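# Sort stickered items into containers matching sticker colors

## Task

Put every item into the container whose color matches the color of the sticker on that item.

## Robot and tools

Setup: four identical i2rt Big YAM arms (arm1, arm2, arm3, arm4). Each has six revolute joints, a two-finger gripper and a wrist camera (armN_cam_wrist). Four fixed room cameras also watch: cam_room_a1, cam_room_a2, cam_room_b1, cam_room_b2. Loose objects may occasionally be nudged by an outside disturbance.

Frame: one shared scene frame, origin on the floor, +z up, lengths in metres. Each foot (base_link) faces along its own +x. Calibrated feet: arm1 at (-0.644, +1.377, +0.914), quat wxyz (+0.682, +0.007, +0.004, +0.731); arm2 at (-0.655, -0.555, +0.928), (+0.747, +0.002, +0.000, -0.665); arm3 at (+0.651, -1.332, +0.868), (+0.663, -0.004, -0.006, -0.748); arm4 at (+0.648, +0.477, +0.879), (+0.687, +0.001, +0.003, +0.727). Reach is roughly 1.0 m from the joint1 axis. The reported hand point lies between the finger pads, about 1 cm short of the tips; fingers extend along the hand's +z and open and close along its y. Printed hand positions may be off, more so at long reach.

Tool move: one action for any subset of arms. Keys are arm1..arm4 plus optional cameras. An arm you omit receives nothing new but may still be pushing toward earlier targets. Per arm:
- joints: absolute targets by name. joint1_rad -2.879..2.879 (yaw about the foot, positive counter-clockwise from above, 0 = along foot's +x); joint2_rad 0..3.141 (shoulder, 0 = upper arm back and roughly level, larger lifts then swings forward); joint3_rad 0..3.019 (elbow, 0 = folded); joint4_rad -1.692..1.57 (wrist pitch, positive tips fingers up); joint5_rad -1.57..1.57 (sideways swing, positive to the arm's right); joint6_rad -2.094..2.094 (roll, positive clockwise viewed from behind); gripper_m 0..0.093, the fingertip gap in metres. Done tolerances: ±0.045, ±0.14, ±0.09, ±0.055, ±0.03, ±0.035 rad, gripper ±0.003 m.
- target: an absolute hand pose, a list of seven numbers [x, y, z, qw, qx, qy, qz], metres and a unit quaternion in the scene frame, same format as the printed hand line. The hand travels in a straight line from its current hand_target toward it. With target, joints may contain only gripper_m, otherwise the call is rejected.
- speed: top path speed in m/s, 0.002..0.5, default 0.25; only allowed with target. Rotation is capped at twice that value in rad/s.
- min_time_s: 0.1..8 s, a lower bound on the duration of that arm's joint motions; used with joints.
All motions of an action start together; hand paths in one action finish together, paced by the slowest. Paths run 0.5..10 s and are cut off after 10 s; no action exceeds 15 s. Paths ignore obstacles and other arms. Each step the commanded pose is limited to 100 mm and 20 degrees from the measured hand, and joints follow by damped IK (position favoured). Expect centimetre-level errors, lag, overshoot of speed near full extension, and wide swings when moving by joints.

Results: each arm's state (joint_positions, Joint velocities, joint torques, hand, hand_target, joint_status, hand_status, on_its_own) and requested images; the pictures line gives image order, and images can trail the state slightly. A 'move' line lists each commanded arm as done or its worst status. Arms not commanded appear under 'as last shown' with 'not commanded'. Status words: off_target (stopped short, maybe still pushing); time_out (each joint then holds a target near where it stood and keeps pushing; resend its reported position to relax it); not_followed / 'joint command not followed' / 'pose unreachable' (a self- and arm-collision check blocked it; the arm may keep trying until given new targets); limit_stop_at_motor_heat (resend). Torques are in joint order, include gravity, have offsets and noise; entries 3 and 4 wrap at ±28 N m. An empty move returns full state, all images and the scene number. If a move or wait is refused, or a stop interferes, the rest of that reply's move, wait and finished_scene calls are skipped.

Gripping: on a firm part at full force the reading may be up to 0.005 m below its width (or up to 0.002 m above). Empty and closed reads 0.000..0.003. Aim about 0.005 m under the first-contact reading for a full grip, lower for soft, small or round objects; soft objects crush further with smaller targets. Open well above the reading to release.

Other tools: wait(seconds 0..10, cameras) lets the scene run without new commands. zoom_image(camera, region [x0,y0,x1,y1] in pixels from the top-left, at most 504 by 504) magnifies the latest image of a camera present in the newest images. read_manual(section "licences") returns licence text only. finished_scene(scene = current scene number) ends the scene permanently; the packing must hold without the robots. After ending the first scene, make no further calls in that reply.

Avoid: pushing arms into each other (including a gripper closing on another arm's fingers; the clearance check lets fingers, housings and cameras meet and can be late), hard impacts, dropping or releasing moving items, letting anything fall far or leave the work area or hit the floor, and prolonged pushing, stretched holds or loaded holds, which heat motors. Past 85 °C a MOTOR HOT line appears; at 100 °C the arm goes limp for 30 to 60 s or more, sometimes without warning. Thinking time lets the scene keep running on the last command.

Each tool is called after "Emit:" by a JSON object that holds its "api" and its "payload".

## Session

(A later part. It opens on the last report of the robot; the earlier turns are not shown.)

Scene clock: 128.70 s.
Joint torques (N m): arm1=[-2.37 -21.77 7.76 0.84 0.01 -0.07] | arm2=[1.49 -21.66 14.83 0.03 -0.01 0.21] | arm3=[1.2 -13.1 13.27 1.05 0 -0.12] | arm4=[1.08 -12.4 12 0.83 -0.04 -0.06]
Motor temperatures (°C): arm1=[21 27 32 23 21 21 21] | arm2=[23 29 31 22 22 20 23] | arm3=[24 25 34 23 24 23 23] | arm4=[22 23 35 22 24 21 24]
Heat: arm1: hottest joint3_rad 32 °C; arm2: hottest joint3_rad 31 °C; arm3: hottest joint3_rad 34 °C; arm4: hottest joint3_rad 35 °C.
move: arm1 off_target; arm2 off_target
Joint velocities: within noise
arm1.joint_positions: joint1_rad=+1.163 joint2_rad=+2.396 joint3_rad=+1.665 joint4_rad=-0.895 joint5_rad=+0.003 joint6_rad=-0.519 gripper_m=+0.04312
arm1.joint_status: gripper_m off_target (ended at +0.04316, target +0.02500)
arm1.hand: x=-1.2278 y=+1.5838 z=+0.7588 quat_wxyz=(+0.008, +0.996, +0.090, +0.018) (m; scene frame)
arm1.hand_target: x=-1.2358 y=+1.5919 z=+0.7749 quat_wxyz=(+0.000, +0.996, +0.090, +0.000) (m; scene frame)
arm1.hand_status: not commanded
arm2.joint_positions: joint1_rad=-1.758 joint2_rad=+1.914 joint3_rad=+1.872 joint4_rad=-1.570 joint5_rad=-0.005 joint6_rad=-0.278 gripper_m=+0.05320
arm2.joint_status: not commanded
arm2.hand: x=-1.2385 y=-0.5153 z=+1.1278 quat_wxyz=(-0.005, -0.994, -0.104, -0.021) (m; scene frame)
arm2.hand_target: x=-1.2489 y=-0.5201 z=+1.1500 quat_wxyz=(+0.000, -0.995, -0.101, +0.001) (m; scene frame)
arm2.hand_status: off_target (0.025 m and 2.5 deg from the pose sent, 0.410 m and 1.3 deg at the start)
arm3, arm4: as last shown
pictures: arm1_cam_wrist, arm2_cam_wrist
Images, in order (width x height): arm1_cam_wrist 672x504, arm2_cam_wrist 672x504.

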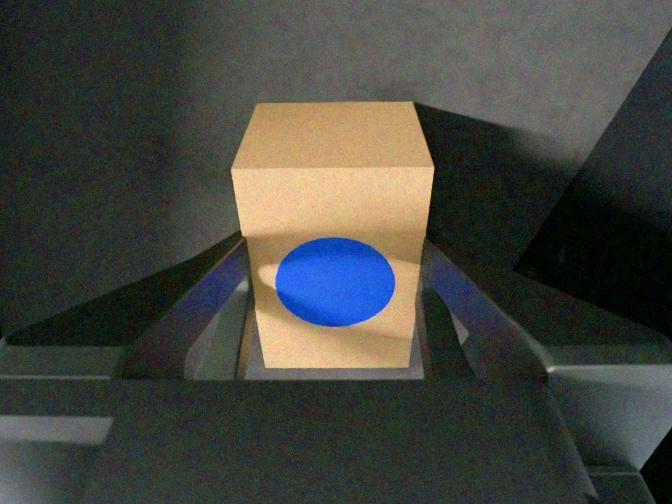

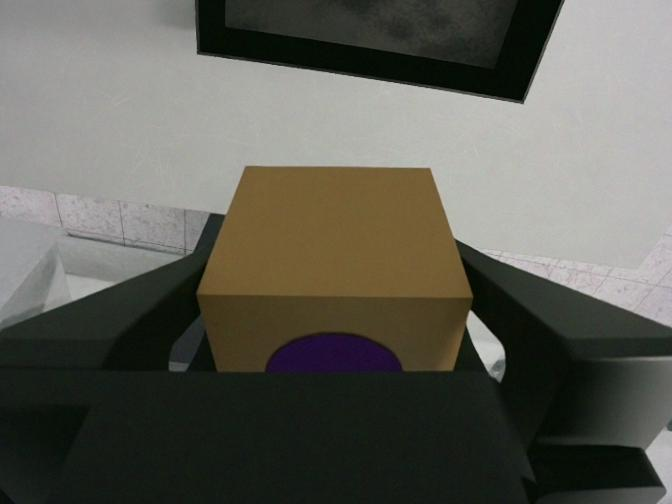

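Emit:
{"api": "move", "payload": {"arm1": {"target":[-1.15,1.53,1.15,0,0.996,0.090,0],"speed":0.15}, "arm3": {"joints":{"joint1_rad":-1.47,"joint2_rad":0.5,"joint3_rad":1.4,"joint4_rad":-0.9,"joint5_rad":0,"joint6_rad":0},"min_time_s":4}, "arm4": {"joints":{"joint1_rad":1.5,"joint2_rad":0.5,"joint3_rad":1.4,"joint4_rad":-0.9,"joint5_rad":0,"joint6_rad":0},"min_time_s":4}, "cameras": ["arm1_cam_wrist","arm3_cam_wrist","arm4_cam_wrist","cam_room_a1","cam_room_a2"]}}

Scene clock: 141.47 s.
Joint torques (N m): arm1=[-0.85 -15.21 15.42 -0.34 -0.06 0.15] | arm2=[1.44 -21.71 14.87 0.03 0.01 0.21] | arm3=[0.5 4.01 6.46 2.56 -0.02 -0.11] | arm4=[1.14 4.13 6.45 2.22 0.05 -0.08]
Motor temperatures (°C): arm1=[21 27 32 23 21 21 22] | arm2=[23 28 31 22 22 20 24] | arm3=[24 25 34 23 24 23 23] | arm4=[22 23 35 22 24 21 24]
Heat: arm1: hottest joint3_rad 32 °C; arm2: hottest joint3_rad 31 °C; arm3: hottest joint3_rad 34 °C; arm4: hottest joint3_rad 35 °C.
move: arm1 off_target; arm3 done; arm4 done
Joint velocities: within noise
arm1.joint_positions: joint1_rad=+1.201 joint2_rad=+1.753 joint3_rad=+1.644 joint4_rad=-1.532 joint5_rad=+0.003 joint6_rad=-0.480 gripper_m=+0.04313
arm1.joint_status: not commanded
arm1.hand: x=-1.1364 y=+1.5316 z=+1.1237 quat_wxyz=(+0.010, +0.996, +0.089, +0.025) (m; scene frame)
arm1.hand_target: x=-1.1487 y=+1.5296 z=+1.1501 quat_wxyz=(+0.000, +0.996, +0.090, +0.000) (m; scene frame)
arm1.hand_status: off_target (0.030 m and 3.1 deg from the pose sent, 0.402 m and 2.2 deg at the start)
arm2: as last shown
arm3.joint_positions: joint1_rad=-1.459 joint2_rad=+0.499 joint3_rad=+1.407 joint4_rad=-0.917 joint5_rad=+0.001 joint6_rad=+0.006 gripper_m=+0.09398
arm3.joint_status: all done
arm3.hand: x=+0.4452 y=-1.3200 z=+1.5372 quat_wxyz=(-0.004, -0.711, +0.011, +0.703) (m; scene frame)
arm3.hand_target: x=+0.4426 y=-1.3178 z=+1.5381 quat_wxyz=(+0.002, -0.707, +0.012, +0.707) (m; scene frame)
arm3.hand_status: not commanded
arm4.joint_positions: joint1_rad=+1.497 joint2_rad=+0.504 joint3_rad=+1.401 joint4_rad=-0.919 joint5_rad=+0.001 joint6_rad=+0.013 gripper_m=+0.09398
arm4.joint_status: all done
arm4.hand: x=+0.4419 y=+0.4838 z=+1.5461 quat_wxyz=(+0.000, +0.713, -0.012, -0.701) (m; scene frame)
arm4.hand_target: x=+0.4436 y=+0.4831 z=+1.5511 quat_wxyz=(-0.004, +0.705, -0.006, -0.709) (m; scene frame)
arm4.hand_status: not commanded
pictures: arm1_cam_wrist, arm3_cam_wrist, arm4_cam_wrist, cam_room_a1, cam_room_a2
Images, in order (width x height): arm1_cam_wrist 672x504, arm3_cam_wrist 672x504, arm4_cam_wrist 672x504, cam_room_a1 672x504, cam_room_a2 672x504.

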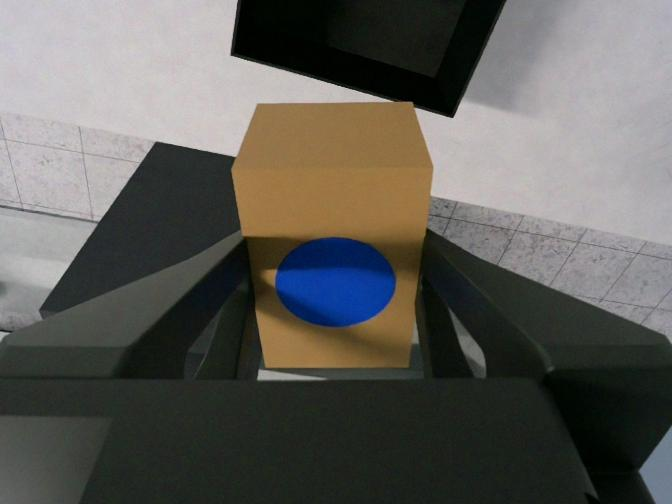

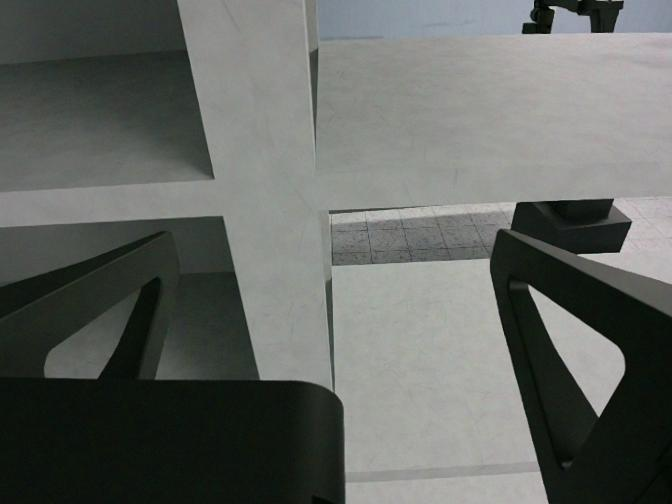

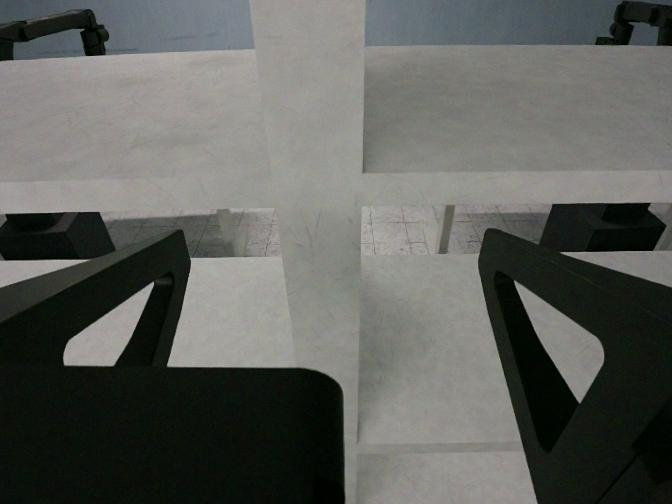

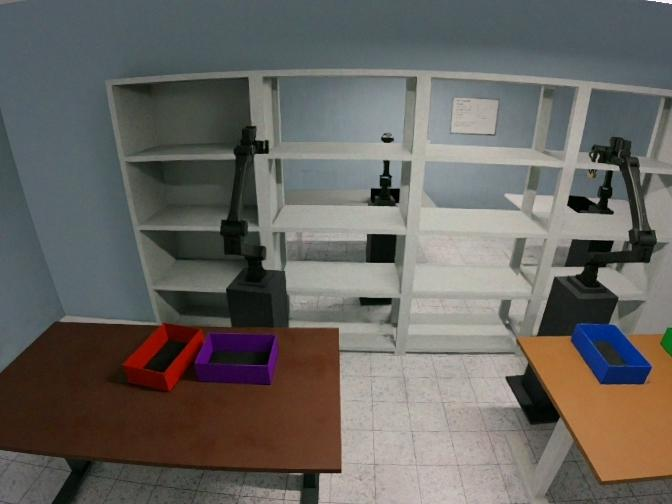

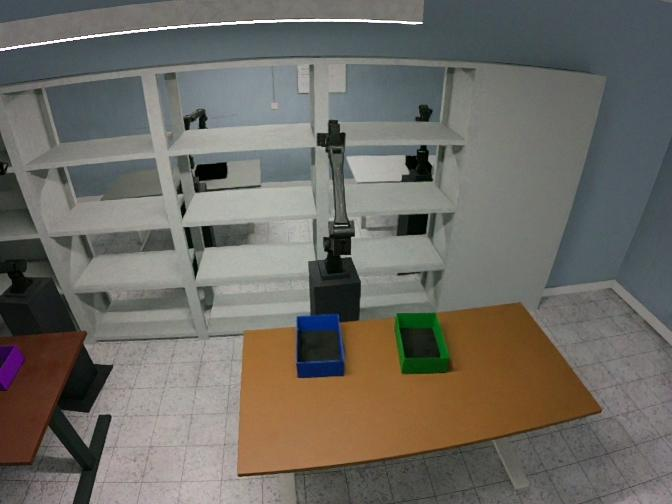

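Emit:
{"api": "move", "payload": {"arm1": {"joints":{"joint1_rad":0.5,"joint2_rad":0.5,"joint3_rad":1.4,"joint4_rad":-0.9,"joint5_rad":0,"joint6_rad":0},"min_time_s":4}, "arm2": {"joints":{"joint1_rad":-0.4,"joint2_rad":0.5,"joint3_rad":1.4,"joint4_rad":-0.9,"joint5_rad":0,"joint6_rad":0},"min_time_s":4}, "arm3": {"joints":{"joint1_rad":-1.988},"min_time_s":2}, "arm4": {"joints":{"joint1_rad":0.907},"min_time_s":2}, "cameras": ["arm3_cam_wrist","arm4_cam_wrist"]}}

Scene clock: 189.47 s.
Joint torques (N m): arm1=[-2.67 6.3 8.34 2.74 -0.01 0.11] | arm2=[1.32 2.84 7.61 3.63 0.16 0.22] | arm3=[0.32 4.01 6.54 2.54 -0.01 -0.12] | arm4=[0.62 3.49 6.48 2.17 0.07 -0.07]
Motor temperatures (°C): arm1=[21 26 35 23 21 21 22] | arm2=[23 28 33 22 22 20 24] | arm3=[24 24 29 23 24 23 23] | arm4=[22 22 31 22 24 21 24]
Heat: arm1: hottest joint3_rad 35 °C; arm2: hottest joint3_rad 33 °C; arm3: hottest joint3_rad 29 °C; arm4: hottest joint3_rad 31 °C.
move: arm1 done; arm2 done; arm3 done; arm4 done
Joint velocities: within noise
arm1.joint_positions: joint1_rad=+0.510 joint2_rad=+0.496 joint3_rad=+1.399 joint4_rad=-0.924 joint5_rad=+0.002 joint6_rad=-0.009 gripper_m=+0.04314
arm1.joint_status: all done
arm1.hand: x=-0.7452 y=+1.5484 z=+1.5810 quat_wxyz=(-0.334, +0.624, -0.340, -0.619) (m; scene frame)
arm1.hand_target: x=-0.7448 y=+1.5509 z=+1.5869 quat_wxyz=(-0.338, +0.615, -0.342, -0.625) (m; scene frame)
arm1.hand_status: not commanded
arm2.joint_positions: joint1_rad=-0.407 joint2_rad=+0.501 joint3_rad=+1.409 joint4_rad=-0.926 joint5_rad=-0.003 joint6_rad=-0.015 gripper_m=+0.05321
arm2.joint_status: all done
arm2.hand: x=-0.7149 y=-0.7543 z=+1.5960 quat_wxyz=(-0.415, -0.569, -0.432, +0.563) (m; scene frame)
arm2.hand_target: x=-0.7148 y=-0.7566 z=+1.5983 quat_wxyz=(-0.424, -0.567, -0.425, +0.565) (m; scene frame)
arm2.hand_status: not commanded
arm3.joint_positions: joint1_rad=-1.975 joint2_rad=+0.499 joint3_rad=+1.407 joint4_rad=-0.917 joint5_rad=+0.001 joint6_rad=+0.006 gripper_m=+0.09398
arm3.joint_status: all done
arm3.hand: x=+0.4731 y=-1.2192 z=+1.5358 quat_wxyz=(+0.176, -0.687, +0.191, +0.679) (m; scene frame)
arm3.hand_target: x=+0.4722 y=-1.2156 z=+1.5368 quat_wxyz=(+0.183, -0.683, +0.193, +0.680) (m; scene frame)
arm3.hand_status: not commanded
arm4.joint_positions: joint1_rad=+0.912 joint2_rad=+0.504 joint3_rad=+1.401 joint4_rad=-0.919 joint5_rad=+0.001 joint6_rad=+0.013 gripper_m=+0.09398
arm4.joint_status: all done
arm4.hand: x=+0.4790 y=+0.5987 z=+1.5455 quat_wxyz=(-0.202, +0.680, -0.218, -0.670) (m; scene frame)
arm4.hand_target: x=+0.4810 y=+0.5985 z=+1.5505 quat_wxyz=(-0.210, +0.673, -0.213, -0.676) (m; scene frame)
arm4.hand_status: not commanded
pictures: arm3_cam_wrist, arm4_cam_wrist
Images, in order (width x height): arm3_cam_wrist 672x504, arm4_cam_wrist 672x504.

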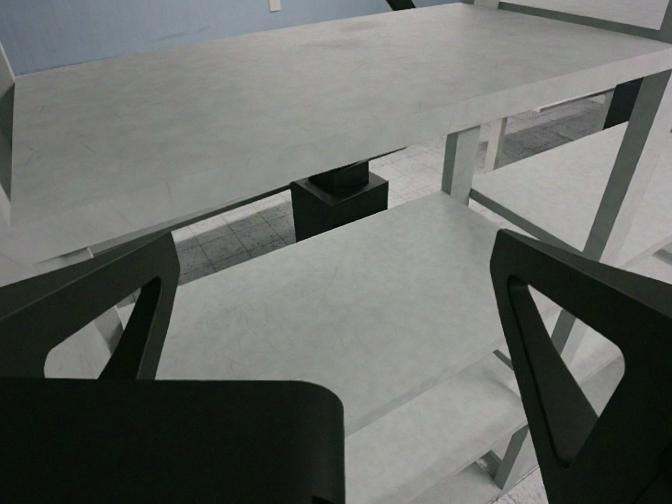

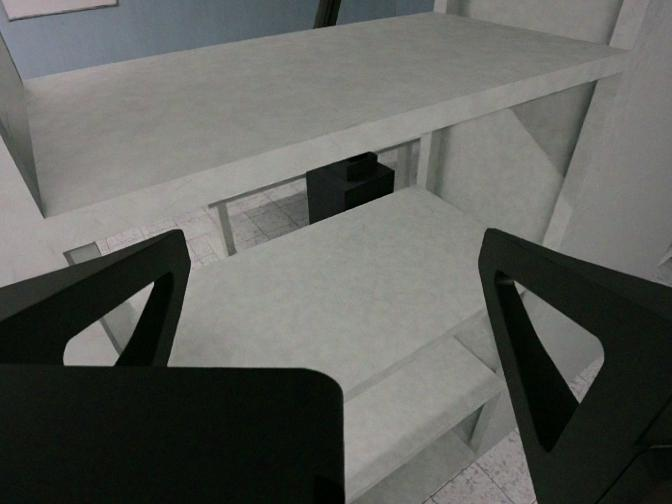

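Emit:
{"api": "move", "payload": {"arm1": {"joints":{"joint1_rad":-2.25},"min_time_s":4}, "arm2": {"joints":{"joint1_rad":0.918},"min_time_s":3}, "arm3": {"joints":{"joint2_rad":0.731,"joint3_rad":0.456,"joint4_rad":0.1},"min_time_s":3}, "arm4": {"joints":{"joint2_rad":0.731,"joint3_rad":0.456,"joint4_rad":0.1},"min_time_s":3}, "cameras": ["arm3_cam_wrist","arm4_cam_wrist"]}}

Emit:
{"api": "move", "payload": {"arm1": {"joints":{"joint2_rad":0.731,"joint3_rad":0.456,"joint4_rad":0.1},"min_time_s":3}, "arm2": {"joints":{"joint2_rad":0.731,"joint3_rad":0.456,"joint4_rad":0.1},"min_time_s":3}, "cameras": ["arm1_cam_wrist","arm2_cam_wrist","arm3_cam_wrist","arm4_cam_wrist"]}}

Scene clock: 212.07 s.
Joint torques (N m): arm1=[-1.79 6.59 8.35 2.93 0 0.15] | arm2=[1.08 2.96 7.6 3.63 0.09 0.22] | arm3=[0.44 -2.43 9.48 2.63 -0.01 -0.12] | arm4=[0.91 -1.79 9.74 2.28 0.08 -0.08]
Motor temperatures (°C): arm1=[21 26 33 23 21 21 22] | arm2=[23 27 32 23 22 20 25] | arm3=[24 24 28 23 24 23 23] | arm4=[22 22 31 22 24 21 24]
Heat: arm1: hottest joint3_rad 33 °C; arm2: hottest joint3_rad 32 °C; arm3: hottest joint3_rad 28 °C; arm4: hottest joint3_rad 31 °C.
move: arm1 done; arm2 done; arm3 done; arm4 done
Joint velocities: within noise
arm1.joint_positions: joint1_rad=-2.244 joint2_rad=+0.496 joint3_rad=+1.399 joint4_rad=-0.924 joint5_rad=+0.000 joint6_rad=-0.008 gripper_m=+0.04314
arm1.joint_status: all done
arm1.hand: x=-0.4642 y=+1.2581 z=+1.5759 quat_wxyz=(-0.661, -0.209, -0.689, +0.212) (m; scene frame)
arm1.hand_target: x=-0.4633 y=+1.2560 z=+1.5817 quat_wxyz=(-0.669, -0.212, -0.680, +0.213) (m; scene frame)
arm1.hand_status: not commanded
arm2.joint_positions: joint1_rad=+0.913 joint2_rad=+0.501 joint3_rad=+1.409 joint4_rad=-0.926 joint5_rad=-0.002 joint6_rad=-0.015 gripper_m=+0.05323
arm2.joint_status: all done
arm2.hand: x=-0.4804 y=-0.6634 z=+1.5967 quat_wxyz=(-0.674, -0.186, -0.689, +0.190) (m; scene frame)
arm2.hand_target: x=-0.4781 y=-0.6638 z=+1.5991 quat_wxyz=(-0.682, -0.188, -0.681, +0.186) (m; scene frame)
arm2.hand_status: not commanded
arm3.joint_positions: joint1_rad=-1.975 joint2_rad=+0.726 joint3_rad=+0.458 joint4_rad=+0.081 joint5_rad=+0.001 joint6_rad=+0.006 gripper_m=+0.09398
arm3.joint_status: all done
arm3.hand: x=+0.3084 y=-1.1288 z=+1.1497 quat_wxyz=(+0.159, -0.744, +0.206, +0.615) (m; scene frame)
arm3.hand_target: x=+0.3099 y=-1.1237 z=+1.1511 quat_wxyz=(+0.166, -0.740, +0.208, +0.618) (m; scene frame)
arm3.hand_status: not commanded
arm4.joint_positions: joint1_rad=+0.912 joint2_rad=+0.722 joint3_rad=+0.450 joint4_rad=+0.080 joint5_rad=+0.001 joint6_rad=+0.013 gripper_m=+0.09398
arm4.joint_status: all done
arm4.hand: x=+0.3249 y=+0.7021 z=+1.1612 quat_wxyz=(-0.183, +0.735, -0.236, -0.609) (m; scene frame)
arm4.hand_target: x=+0.3234 y=+0.7054 z=+1.1668 quat_wxyz=(-0.190, +0.730, -0.231, -0.614) (m; scene frame)
arm4.hand_status: not commanded
pictures: arm3_cam_wrist, arm4_cam_wrist
Images, in order (width x height): arm3_cam_wrist 672x504, arm4_cam_wrist 672x504.

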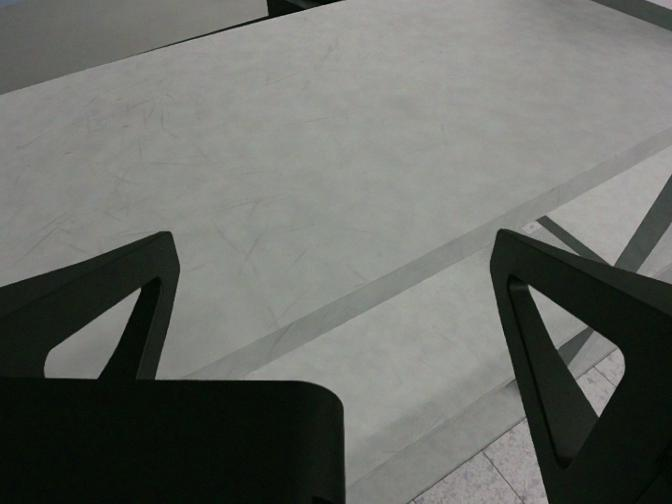

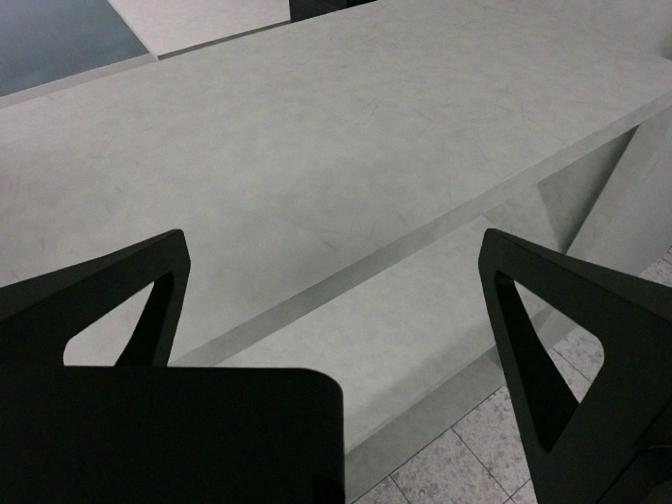

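Scene clock: 215.57 s.
Joint torques (N m): arm1=[-2.37 0.21 12.74 2.88 -0.03 0.17] | arm2=[1.2 -3.14 11.43 3.74 0.08 0.23] | arm3=[0.38 -2.43 9.5 2.61 -0.02 -0.12] | arm4=[0.09 -2.02 9.8 2.22 0.08 -0.09]
Motor temperatures (°C): arm1=[21 25 33 23 21 21 22] | arm2=[23 27 32 23 22 20 25] | arm3=[24 24 28 23 24 23 23] | arm4=[22 22 31 22 24 21 24]
Heat: arm1: hottest joint3_rad 33 °C; arm2: hottest joint3_rad 32 °C; arm3: hottest joint3_rad 28 °C; arm4: hottest joint3_rad 31 °C.
move: arm1 done; arm2 done
Joint velocities: within noise
arm1.joint_positions: joint1_rad=-2.244 joint2_rad=+0.727 joint3_rad=+0.447 joint4_rad=+0.074 joint5_rad=+0.000 joint6_rad=-0.008 gripper_m=+0.04314
arm1.joint_status: all done
arm1.hand: x=-0.3156 y=+1.1523 z=+1.1848 quat_wxyz=(-0.595, -0.227, -0.747, +0.191) (m; scene frame)
arm1.hand_target: x=-0.3142 y=+1.1484 z=+1.1954 quat_wxyz=(-0.607, -0.230, -0.736, +0.194) (m; scene frame)
arm1.hand_status: not commanded
arm2.joint_positions: joint1_rad=+0.913 joint2_rad=+0.725 joint3_rad=+0.461 joint4_rad=+0.072 joint5_rad=-0.002 joint6_rad=-0.015 gripper_m=+0.05323
arm2.joint_status: all done
arm2.hand: x=-0.3166 y=-0.7602 z=+1.2135 quat_wxyz=(-0.612, -0.201, -0.745, +0.173) (m; scene frame)
arm2.hand_target: x=-0.3144 y=-0.7594 z=+1.2149 quat_wxyz=(-0.620, -0.204, -0.739, +0.169) (m; scene frame)
arm2.hand_status: not commanded
arm3, arm4: as last shown
pictures: arm1_cam_wrist, arm2_cam_wrist, arm3_cam_wrist, arm4_cam_wrist
Images, in order (width x height): arm1_cam_wrist 672x504, arm2_cam_wrist 672x504, arm3_cam_wrist 672x504, arm4_cam_wrist 672x504.

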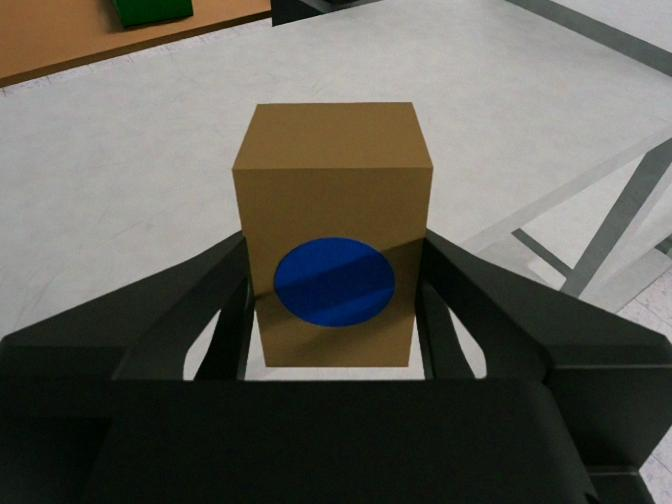

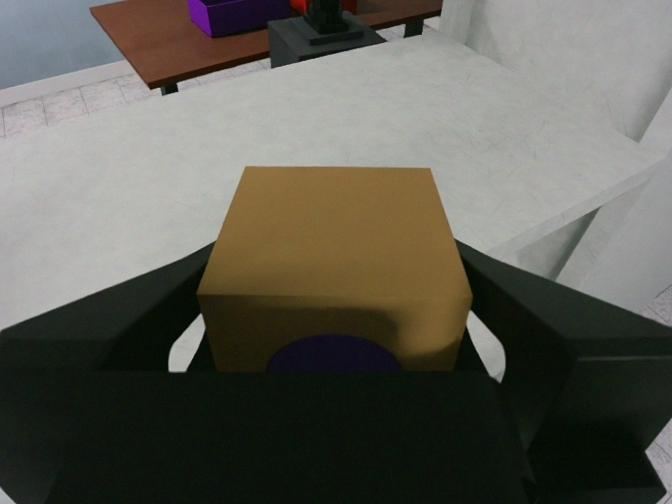

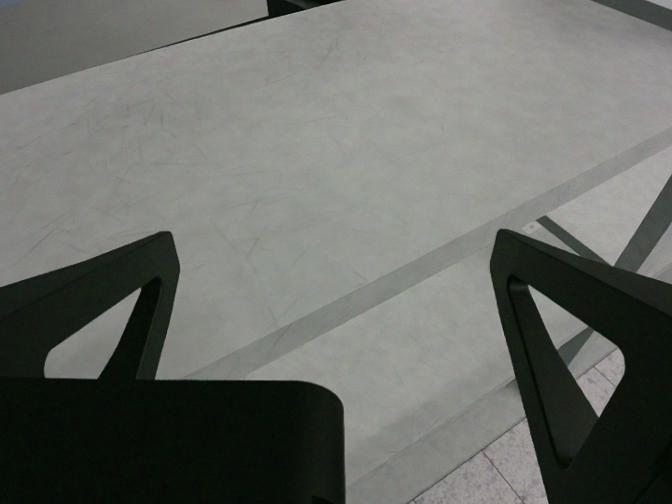

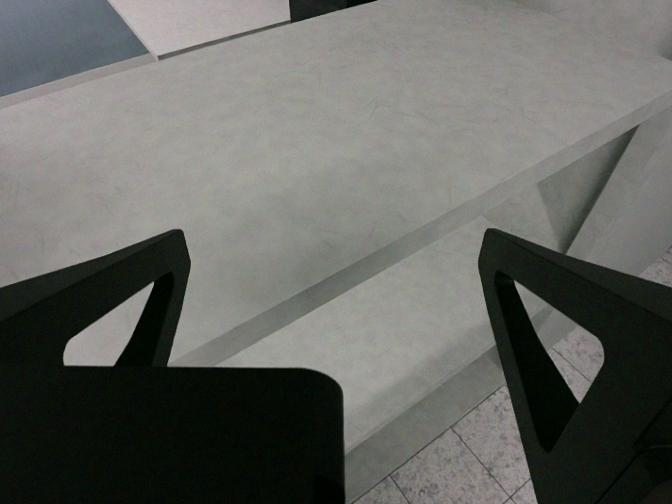

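Emit:
{"api": "move", "payload": {"arm1": {"target":[0.0,0.93,1.12,-0.607,-0.230,-0.736,0.194],"speed":0.2}, "arm2": {"target":[-0.004,-0.946,1.12,-0.620,-0.204,-0.739,0.169],"speed":0.2}, "cameras": ["arm1_cam_wrist","arm2_cam_wrist","arm3_cam_wrist","arm4_cam_wrist"]}}

Scene clock: 238.60 s.
Joint torques (N m): arm1=[-2.49 -15.91 15.71 1.57 0.11 0.15] | arm2=[0.97 -18.73 14.8 2.22 -0.1 0.21] | arm3=[0.32 -2.37 9.46 2.67 -0.01 -0.11] | arm4=[0.67 -1.85 9.76 2.25 0.08 -0.1]
Motor temperatures (°C): arm1=[21 25 35 23 21 21 23] | arm2=[23 26 34 23 22 20 25] | arm3=[24 24 28 23 24 23 23] | arm4=[22 22 34 22 24 21 24]
Heat: arm1: hottest joint3_rad 35 °C; arm2: hottest joint3_rad 34 °C; arm3: hottest joint3_rad 28 °C; arm4: hottest joint3_rad 34 °C.
move: arm1 off_target; arm2 off_target
Joint velocities: within noise
arm1.joint_positions: joint1_rad=-2.244 joint2_rad=+1.905 joint3_rad=+1.283 joint4_rad=+0.397 joint5_rad=+0.001 joint6_rad=-0.007 gripper_m=+0.04314
arm1.joint_status: not commanded
arm1.hand: x=-0.0138 y=+0.9430 z=+1.0910 quat_wxyz=(-0.588, -0.229, -0.752, +0.189) (m; scene frame)
arm1.hand_target: x=-0.0022 y=+0.9314 z=+1.1204 quat_wxyz=(-0.607, -0.230, -0.736, +0.194) (m; scene frame)
arm1.hand_status: off_target (0.035 m and 2.9 deg from the pose sent, 0.391 m and 1.9 deg at the start)
arm2.joint_positions: joint1_rad=+0.913 joint2_rad=+1.883 joint3_rad=+1.192 joint4_rad=+0.484 joint5_rad=-0.002 joint6_rad=-0.015 gripper_m=+0.05323
arm2.joint_status: not commanded
arm2.hand: x=-0.0212 y=-0.9373 z=+1.1035 quat_wxyz=(-0.607, -0.203, -0.750, +0.171) (m; scene frame)
arm2.hand_target: x=-0.0056 y=-0.9451 z=+1.1203 quat_wxyz=(-0.620, -0.204, -0.739, +0.169) (m; scene frame)
arm2.hand_status: off_target (0.025 m and 2.0 deg from the pose sent, 0.375 m and 1.2 deg at the start)
arm3, arm4: as last shown
pictures: arm1_cam_wrist, arm2_cam_wrist, arm3_cam_wrist, arm4_cam_wrist
Images, in order (width x height): arm1_cam_wrist 672x504, arm2_cam_wrist 672x504, arm3_cam_wrist 672x504, arm4_cam_wrist 672x504.

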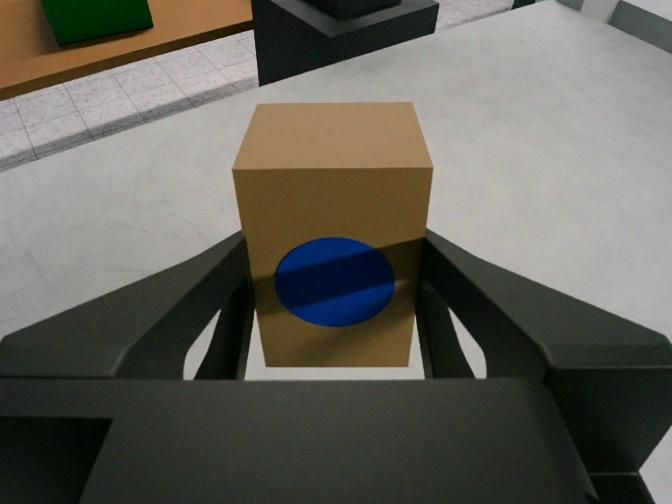

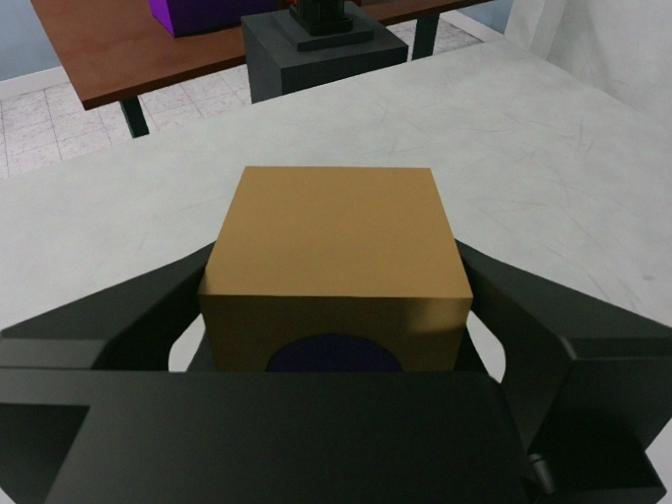

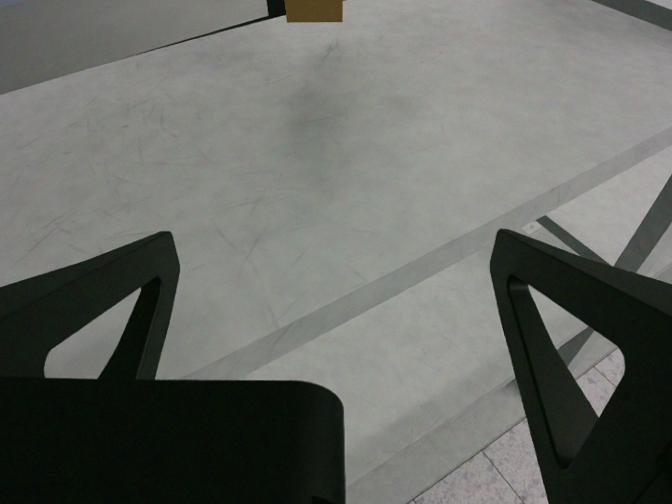

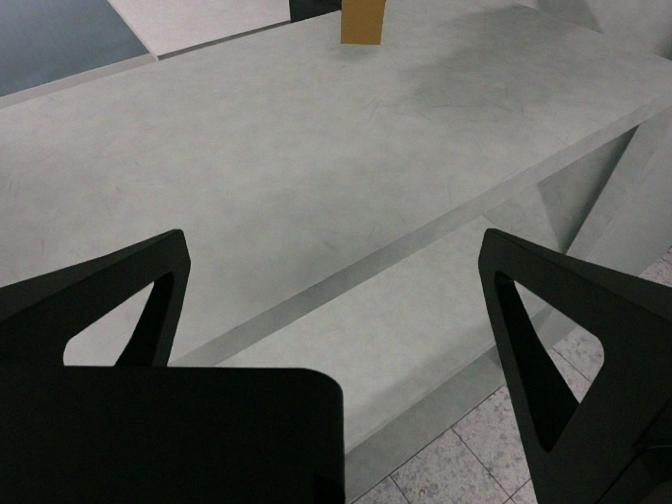

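Emit:
{"api": "move", "payload": {"arm1": {"target":[0.0,0.93,1.105,-0.607,-0.230,-0.736,0.194],"speed":0.05}, "arm2": {"target":[-0.004,-0.946,1.09,-0.620,-0.204,-0.739,0.169],"speed":0.05}, "cameras": ["arm3_cam_wrist","arm4_cam_wrist"]}}

Emit:
{"api": "zoom_image", "payload": {"camera": "arm4_cam_wrist", "region": [280, 0, 460, 120]}}

Emit:
{"api": "zoom_image", "payload": {"camera": "arm3_cam_wrist", "region": [220, 0, 400, 120]}}

Scene clock: 247.23 s.
Joint torques (N m): arm1=[-2.14 -15.5 14.63 2.7 0.08 0.1] | arm2=[0.85 -18.67 13.09 3.73 -0.12 0.21] | arm3=[0.38 -2.26 9.48 2.62 -0.02 -0.1] | arm4=[0.56 -2.37 9.87 2.28 0.06 -0.08]
Motor temperatures (°C): arm1=[21 26 37 23 21 21 23] | arm2=[23 26 34 23 22 20 25] | arm3=[24 24 28 23 24 23 23] | arm4=[22 22 35 22 24 21 24]
Heat: arm1: hottest joint3_rad 37 °C; arm2: hottest joint3_rad 34 °C; arm3: hottest joint3_rad 28 °C; arm4: hottest joint3_rad 35 °C.
move: arm1 off_target; arm2 off_target
Joint velocities: within noise
arm1.joint_positions: joint1_rad=-2.244 joint2_rad=+1.922 joint3_rad=+1.283 joint4_rad=+0.397 joint5_rad=+0.001 joint6_rad=-0.007 gripper_m=+0.04314
arm1.joint_status: not commanded
arm1.hand: x=-0.0133 y=+0.9426 z=+1.0785 quat_wxyz=(-0.582, -0.231, -0.757, +0.187) (m; scene frame)
arm1.hand_target: x=-0.0020 y=+0.9312 z=+1.1055 quat_wxyz=(-0.607, -0.230, -0.736, +0.194) (m; scene frame)
arm1.hand_status: off_target (0.032 m and 3.9 deg from the pose sent, 0.024 m and 2.9 deg at the start)
arm2.joint_positions: joint1_rad=+0.913 joint2_rad=+1.930 joint3_rad=+1.192 joint4_rad=+0.514 joint5_rad=-0.002 joint6_rad=-0.015 gripper_m=+0.05323
arm2.joint_status: not commanded
arm2.hand: x=-0.0185 y=-0.9388 z=+1.0770 quat_wxyz=(-0.600, -0.204, -0.755, +0.169) (m; scene frame)
arm2.hand_target: x=-0.0052 y=-0.9453 z=+1.0903 quat_wxyz=(-0.620, -0.204, -0.739, +0.169) (m; scene frame)
arm2.hand_status: off_target (0.021 m and 2.9 deg from the pose sent, 0.024 m and 2.0 deg at the start)
arm3, arm4: as last shown
pictures: arm3_cam_wrist, arm4_cam_wrist
Images, in order (width x height): arm3_cam_wrist 672x504, arm4_cam_wrist 672x504.

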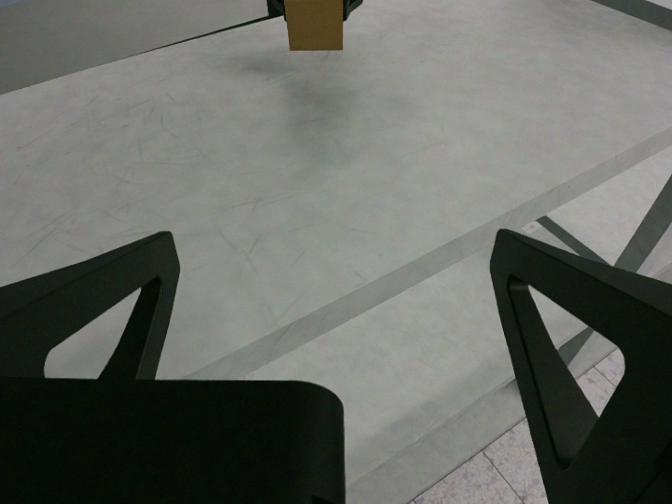

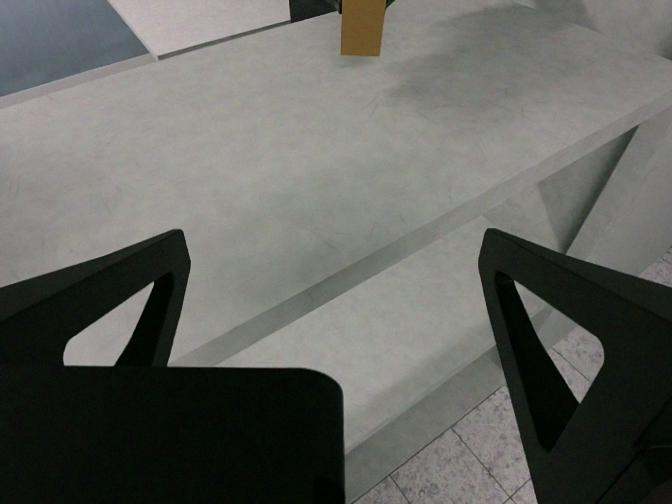

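Scaled by 2.800.

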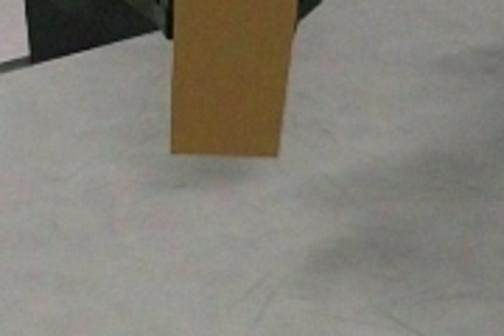

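Scaled by 2.800.

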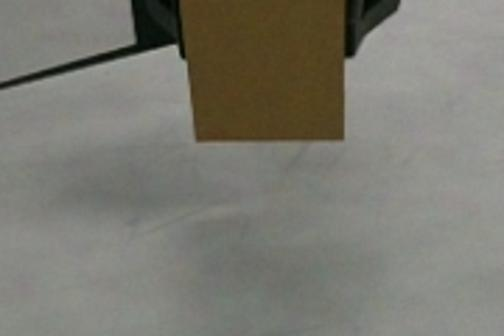

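Emit:
{"api": "move", "payload": {"arm1": {"target":[0.0,0.93,1.097,-0.631,-0.229,-0.714,0.200],"speed":0.05}, "arm2": {"target":[-0.004,-0.946,1.072,-0.639,-0.204,-0.722,0.169],"speed":0.05}, "cameras": ["arm3_cam_wrist","arm4_cam_wrist"]}}

Emit:
{"api": "zoom_image", "payload": {"camera": "arm4_cam_wrist", "region": [280, 0, 460, 120]}}

Emit:
{"api": "zoom_image", "payload": {"camera": "arm3_cam_wrist", "region": [220, 0, 400, 120]}}

Scene clock: 256.53 s.
Joint torques (N m): arm1=[-2.14 -15.62 12.41 2.84 0.1 0.14] | arm2=[0.91 -18.84 11.43 3.77 -0.19 0.22] | arm3=[0.32 -2.49 9.48 2.62 -0.01 -0.11] | arm4=[0.38 -2.08 9.8 2.14 0.05 -0.1]
Motor temperatures (°C): arm1=[21 25 37 23 21 21 23] | arm2=[23 27 34 23 22 20 25] | arm3=[24 24 28 23 24 23 23] | arm4=[22 22 36 22 24 21 24]
Heat: arm1: hottest joint3_rad 37 °C; arm2: hottest joint3_rad 34 °C; arm3: hottest joint3_rad 28 °C; arm4: hottest joint3_rad 36 °C.
move: arm1 off_target; arm2 done
Joint velocities: within noise
arm1.joint_positions: joint1_rad=-2.244 joint2_rad=+1.956 joint3_rad=+1.283 joint4_rad=+0.517 joint5_rad=+0.008 joint6_rad=+0.003 gripper_m=+0.04314
arm1.joint_status: not commanded
arm1.hand: x=-0.0078 y=+0.9373 z=+1.0818 quat_wxyz=(-0.614, -0.229, -0.730, +0.196) (m; scene frame)
arm1.hand_target: x=-0.0008 y=+0.9304 z=+1.0970 quat_wxyz=(-0.631, -0.229, -0.714, +0.200) (m; scene frame)
arm1.hand_status: off_target (0.019 m and 2.7 deg from the pose sent, 0.026 m and 7.7 deg at the start)
arm2.joint_positions: joint1_rad=+0.913 joint2_rad=+1.980 joint3_rad=+1.192 joint4_rad=+0.631 joint5_rad=-0.003 joint6_rad=-0.003 gripper_m=+0.05323
arm2.joint_status: not commanded
arm2.hand: x=-0.0131 y=-0.9419 z=+1.0692 quat_wxyz=(-0.626, -0.203, -0.733, +0.172) (m; scene frame)
arm2.hand_target: x=-0.0045 y=-0.9458 z=+1.0720 quat_wxyz=(-0.639, -0.204, -0.722, +0.169) (m; scene frame)
arm2.hand_status: done (0.010 m and 2.0 deg from the pose sent, 0.017 m and 5.8 deg at the start)
arm3, arm4: as last shown
pictures: arm3_cam_wrist, arm4_cam_wrist
Images, in order (width x height): arm3_cam_wrist 672x504, arm4_cam_wrist 672x504.

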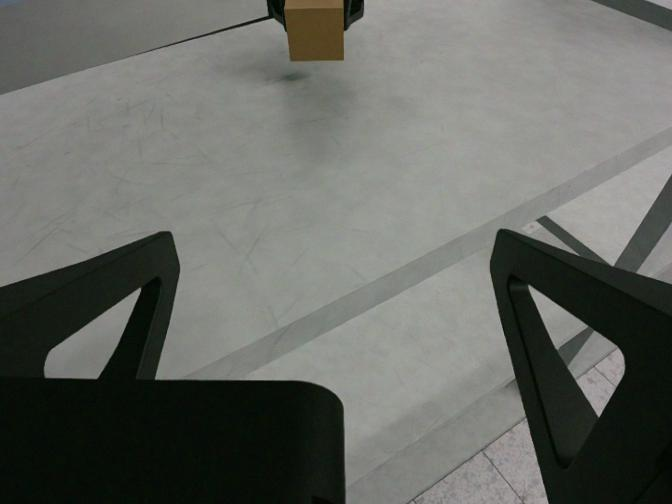

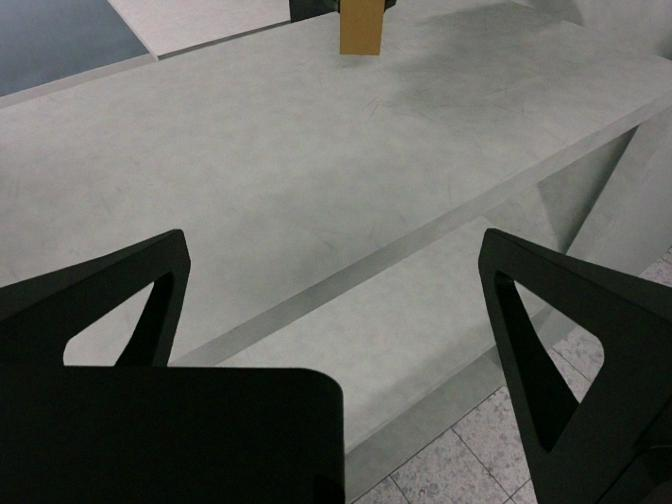

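Scaled by 2.800.

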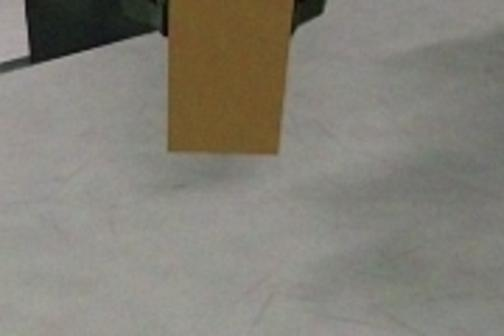

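Scaled by 2.800.

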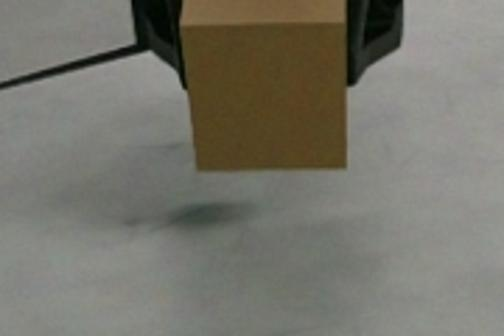

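Emit:
{"api": "move", "payload": {"arm1": {"target":[0.0,0.93,1.085,-0.631,-0.229,-0.714,0.200],"speed":0.04}, "arm2": {"target":[-0.004,-0.946,1.058,-0.645,-0.203,-0.717,0.169],"speed":0.04}, "cameras": ["arm3_cam_wrist","arm4_cam_wrist"]}}

Emit:
{"api": "zoom_image", "payload": {"camera": "arm4_cam_wrist", "region": [280, 0, 460, 120]}}

Emit:
{"api": "zoom_image", "payload": {"camera": "arm3_cam_wrist", "region": [220, 0, 400, 120]}}

Scene clock: 262.40 s.
Joint torques (N m): arm1=[-2.67 -16.26 11.99 2.8 0.1 0.11] | arm2=[0.73 -19.02 10.73 3.74 -0.18 0.21] | arm3=[0.32 -2.37 9.48 2.65 0.01 -0.11] | arm4=[0.56 -1.67 9.7 2.19 0.07 -0.09]
Motor temperatures (°C): arm1=[21 26 37 23 21 21 23] | arm2=[23 27 33 23 22 20 25] | arm3=[24 24 28 23 24 23 23] | arm4=[22 22 36 22 24 21 24]
Heat: arm1: hottest joint3_rad 37 °C; arm2: hottest joint3_rad 33 °C; arm3: hottest joint3_rad 28 °C; arm4: hottest joint3_rad 36 °C.
move: arm1 off_target; arm2 done
Joint velocities: within noise
arm1.joint_positions: joint1_rad=-2.244 joint2_rad=+1.977 joint3_rad=+1.283 joint4_rad=+0.542 joint5_rad=+0.008 joint6_rad=+0.003 gripper_m=+0.04314
arm1.joint_status: not commanded
arm1.hand: x=-0.0064 y=+0.9362 z=+1.0723 quat_wxyz=(-0.615, -0.229, -0.728, +0.197) (m; scene frame)
arm1.hand_target: x=-0.0006 y=+0.9303 z=+1.0851 quat_wxyz=(-0.631, -0.229, -0.714, +0.200) (m; scene frame)
arm1.hand_status: off_target (0.015 m and 2.5 deg from the pose sent, 0.011 m and 2.7 deg at the start)
arm2.joint_positions: joint1_rad=+0.913 joint2_rad=+2.015 joint3_rad=+1.192 joint4_rad=+0.685 joint5_rad=-0.005 joint6_rad=+0.000 gripper_m=+0.05323
arm2.joint_status: not commanded
arm2.hand: x=-0.0110 y=-0.9426 z=+1.0575 quat_wxyz=(-0.634, -0.201, -0.727, +0.173) (m; scene frame)
arm2.hand_target: x=-0.0043 y=-0.9459 z=+1.0579 quat_wxyz=(-0.645, -0.203, -0.717, +0.169) (m; scene frame)
arm2.hand_status: done (0.008 m and 1.8 deg from the pose sent, 0.015 m and 2.9 deg at the start)
arm3, arm4: as last shown
pictures: arm3_cam_wrist, arm4_cam_wrist
Images, in order (width x height): arm3_cam_wrist 672x504, arm4_cam_wrist 672x504.

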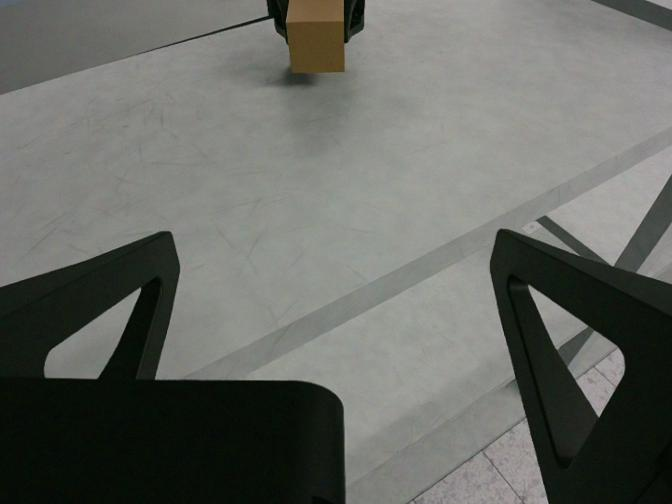

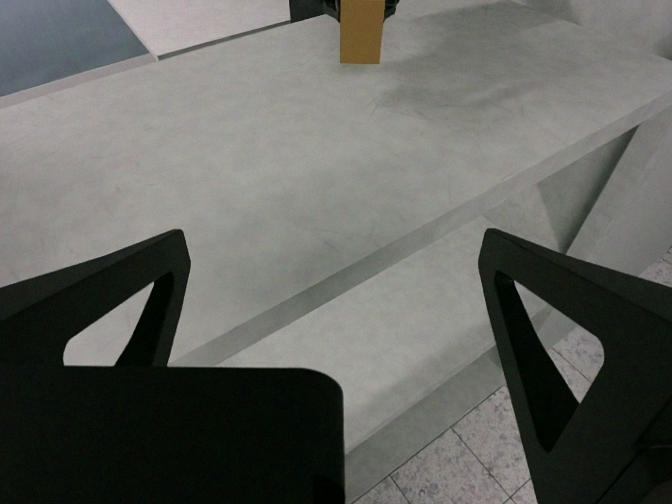

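Scaled by 2.800.

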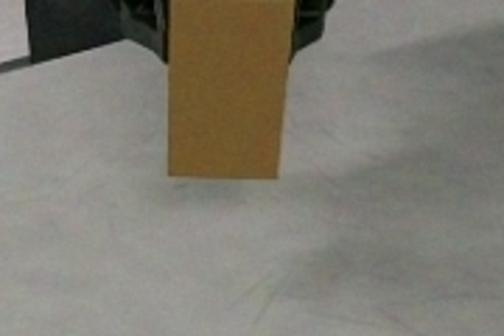

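Scaled by 2.800.

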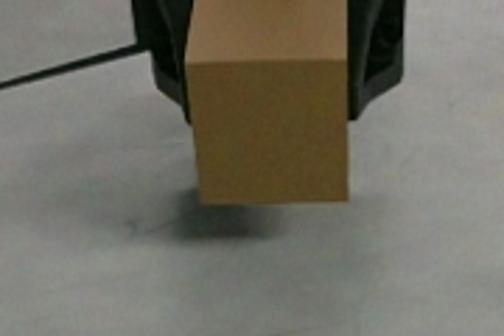

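Emit:
{"api": "move", "payload": {"arm1": {"target":[0.0,0.93,1.077,-0.634,-0.229,-0.711,0.200],"speed":0.04}, "arm2": {"target":[-0.004,-0.946,1.047,-0.647,-0.203,-0.715,0.169],"speed":0.04}, "cameras": ["arm3_cam_wrist","arm4_cam_wrist"]}}

Emit:
{"api": "zoom_image", "payload": {"camera": "arm4_cam_wrist", "region": [280, 0, 460, 120]}}

Emit:
{"api": "zoom_image", "payload": {"camera": "arm3_cam_wrist", "region": [220, 0, 400, 120]}}

Scene clock: 267.83 s.
Joint torques (N m): arm1=[-1.9 -16.32 11.3 2.89 0.12 0.11] | arm2=[0.85 -18.96 10.39 3.78 -0.19 0.22] | arm3=[0.38 -2.43 9.43 2.63 -0.02 -0.11] | arm4=[0.38 -2.08 9.7 2.13 0.04 -0.1]
Motor temperatures (°C): arm1=[21 26 37 23 21 21 23] | arm2=[23 27 33 23 22 20 25] | arm3=[24 24 28 23 24 23 23] | arm4=[22 22 36 22 24 21 24]
Heat: arm1: hottest joint3_rad 37 °C; arm2: hottest joint3_rad 33 °C; arm3: hottest joint3_rad 28 °C; arm4: hottest joint3_rad 36 °C.
move: arm1 off_target; arm2 done
Joint velocities: within noise
arm1.joint_positions: joint1_rad=-2.244 joint2_rad=+1.993 joint3_rad=+1.283 joint4_rad=+0.572 joint5_rad=+0.008 joint6_rad=+0.006 gripper_m=+0.04314
arm1.joint_status: not commanded
arm1.hand: x=-0.0052 y=+0.9353 z=+1.0679 quat_wxyz=(-0.621, -0.228, -0.724, +0.198) (m; scene frame)
arm1.hand_target: x=-0.0004 y=+0.9301 z=+1.0772 quat_wxyz=(-0.634, -0.229, -0.711, +0.200) (m; scene frame)
arm1.hand_status: off_target (0.012 m and 2.1 deg from the pose sent, 0.010 m and 2.9 deg at the start)
arm2.joint_positions: joint1_rad=+0.913 joint2_rad=+2.037 joint3_rad=+1.192 joint4_rad=+0.715 joint5_rad=-0.005 joint6_rad=+0.001 gripper_m=+0.05323
arm2.joint_status: not commanded
arm2.hand: x=-0.0102 y=-0.9430 z=+1.0483 quat_wxyz=(-0.637, -0.201, -0.724, +0.173) (m; scene frame)
arm2.hand_target: x=-0.0043 y=-0.9459 z=+1.0469 quat_wxyz=(-0.647, -0.203, -0.715, +0.169) (m; scene frame)
arm2.hand_status: done (0.007 m and 1.6 deg from the pose sent, 0.013 m and 2.1 deg at the start)
arm3, arm4: as last shown
pictures: arm3_cam_wrist, arm4_cam_wrist
Images, in order (width x height): arm3_cam_wrist 672x504, arm4_cam_wrist 672x504.

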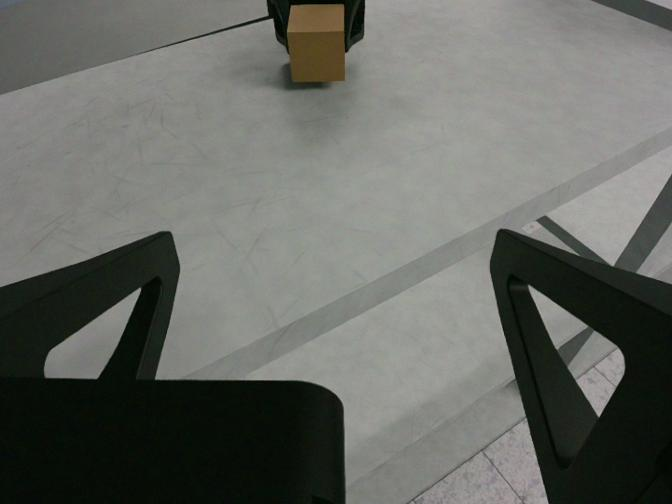

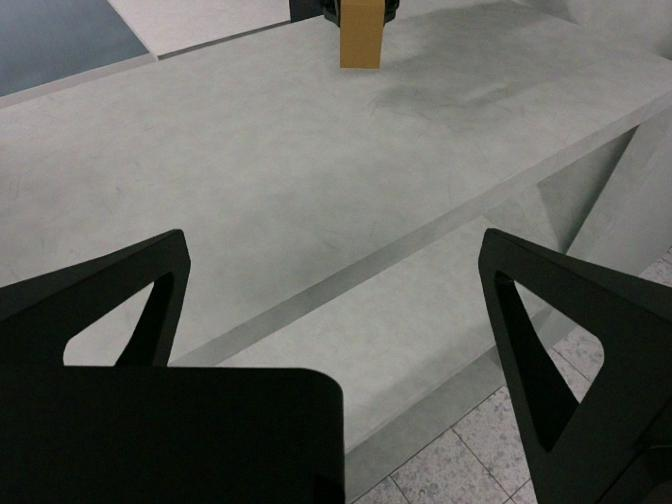

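Scaled by 2.800.

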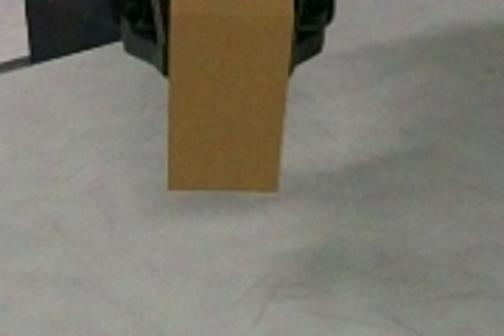

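Scaled by 2.800.

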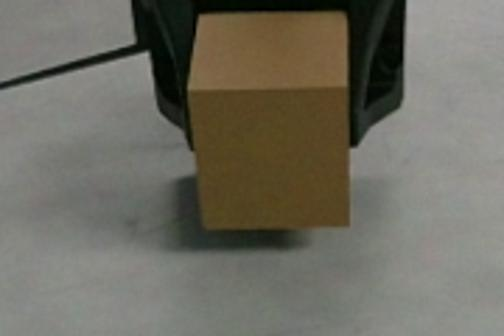

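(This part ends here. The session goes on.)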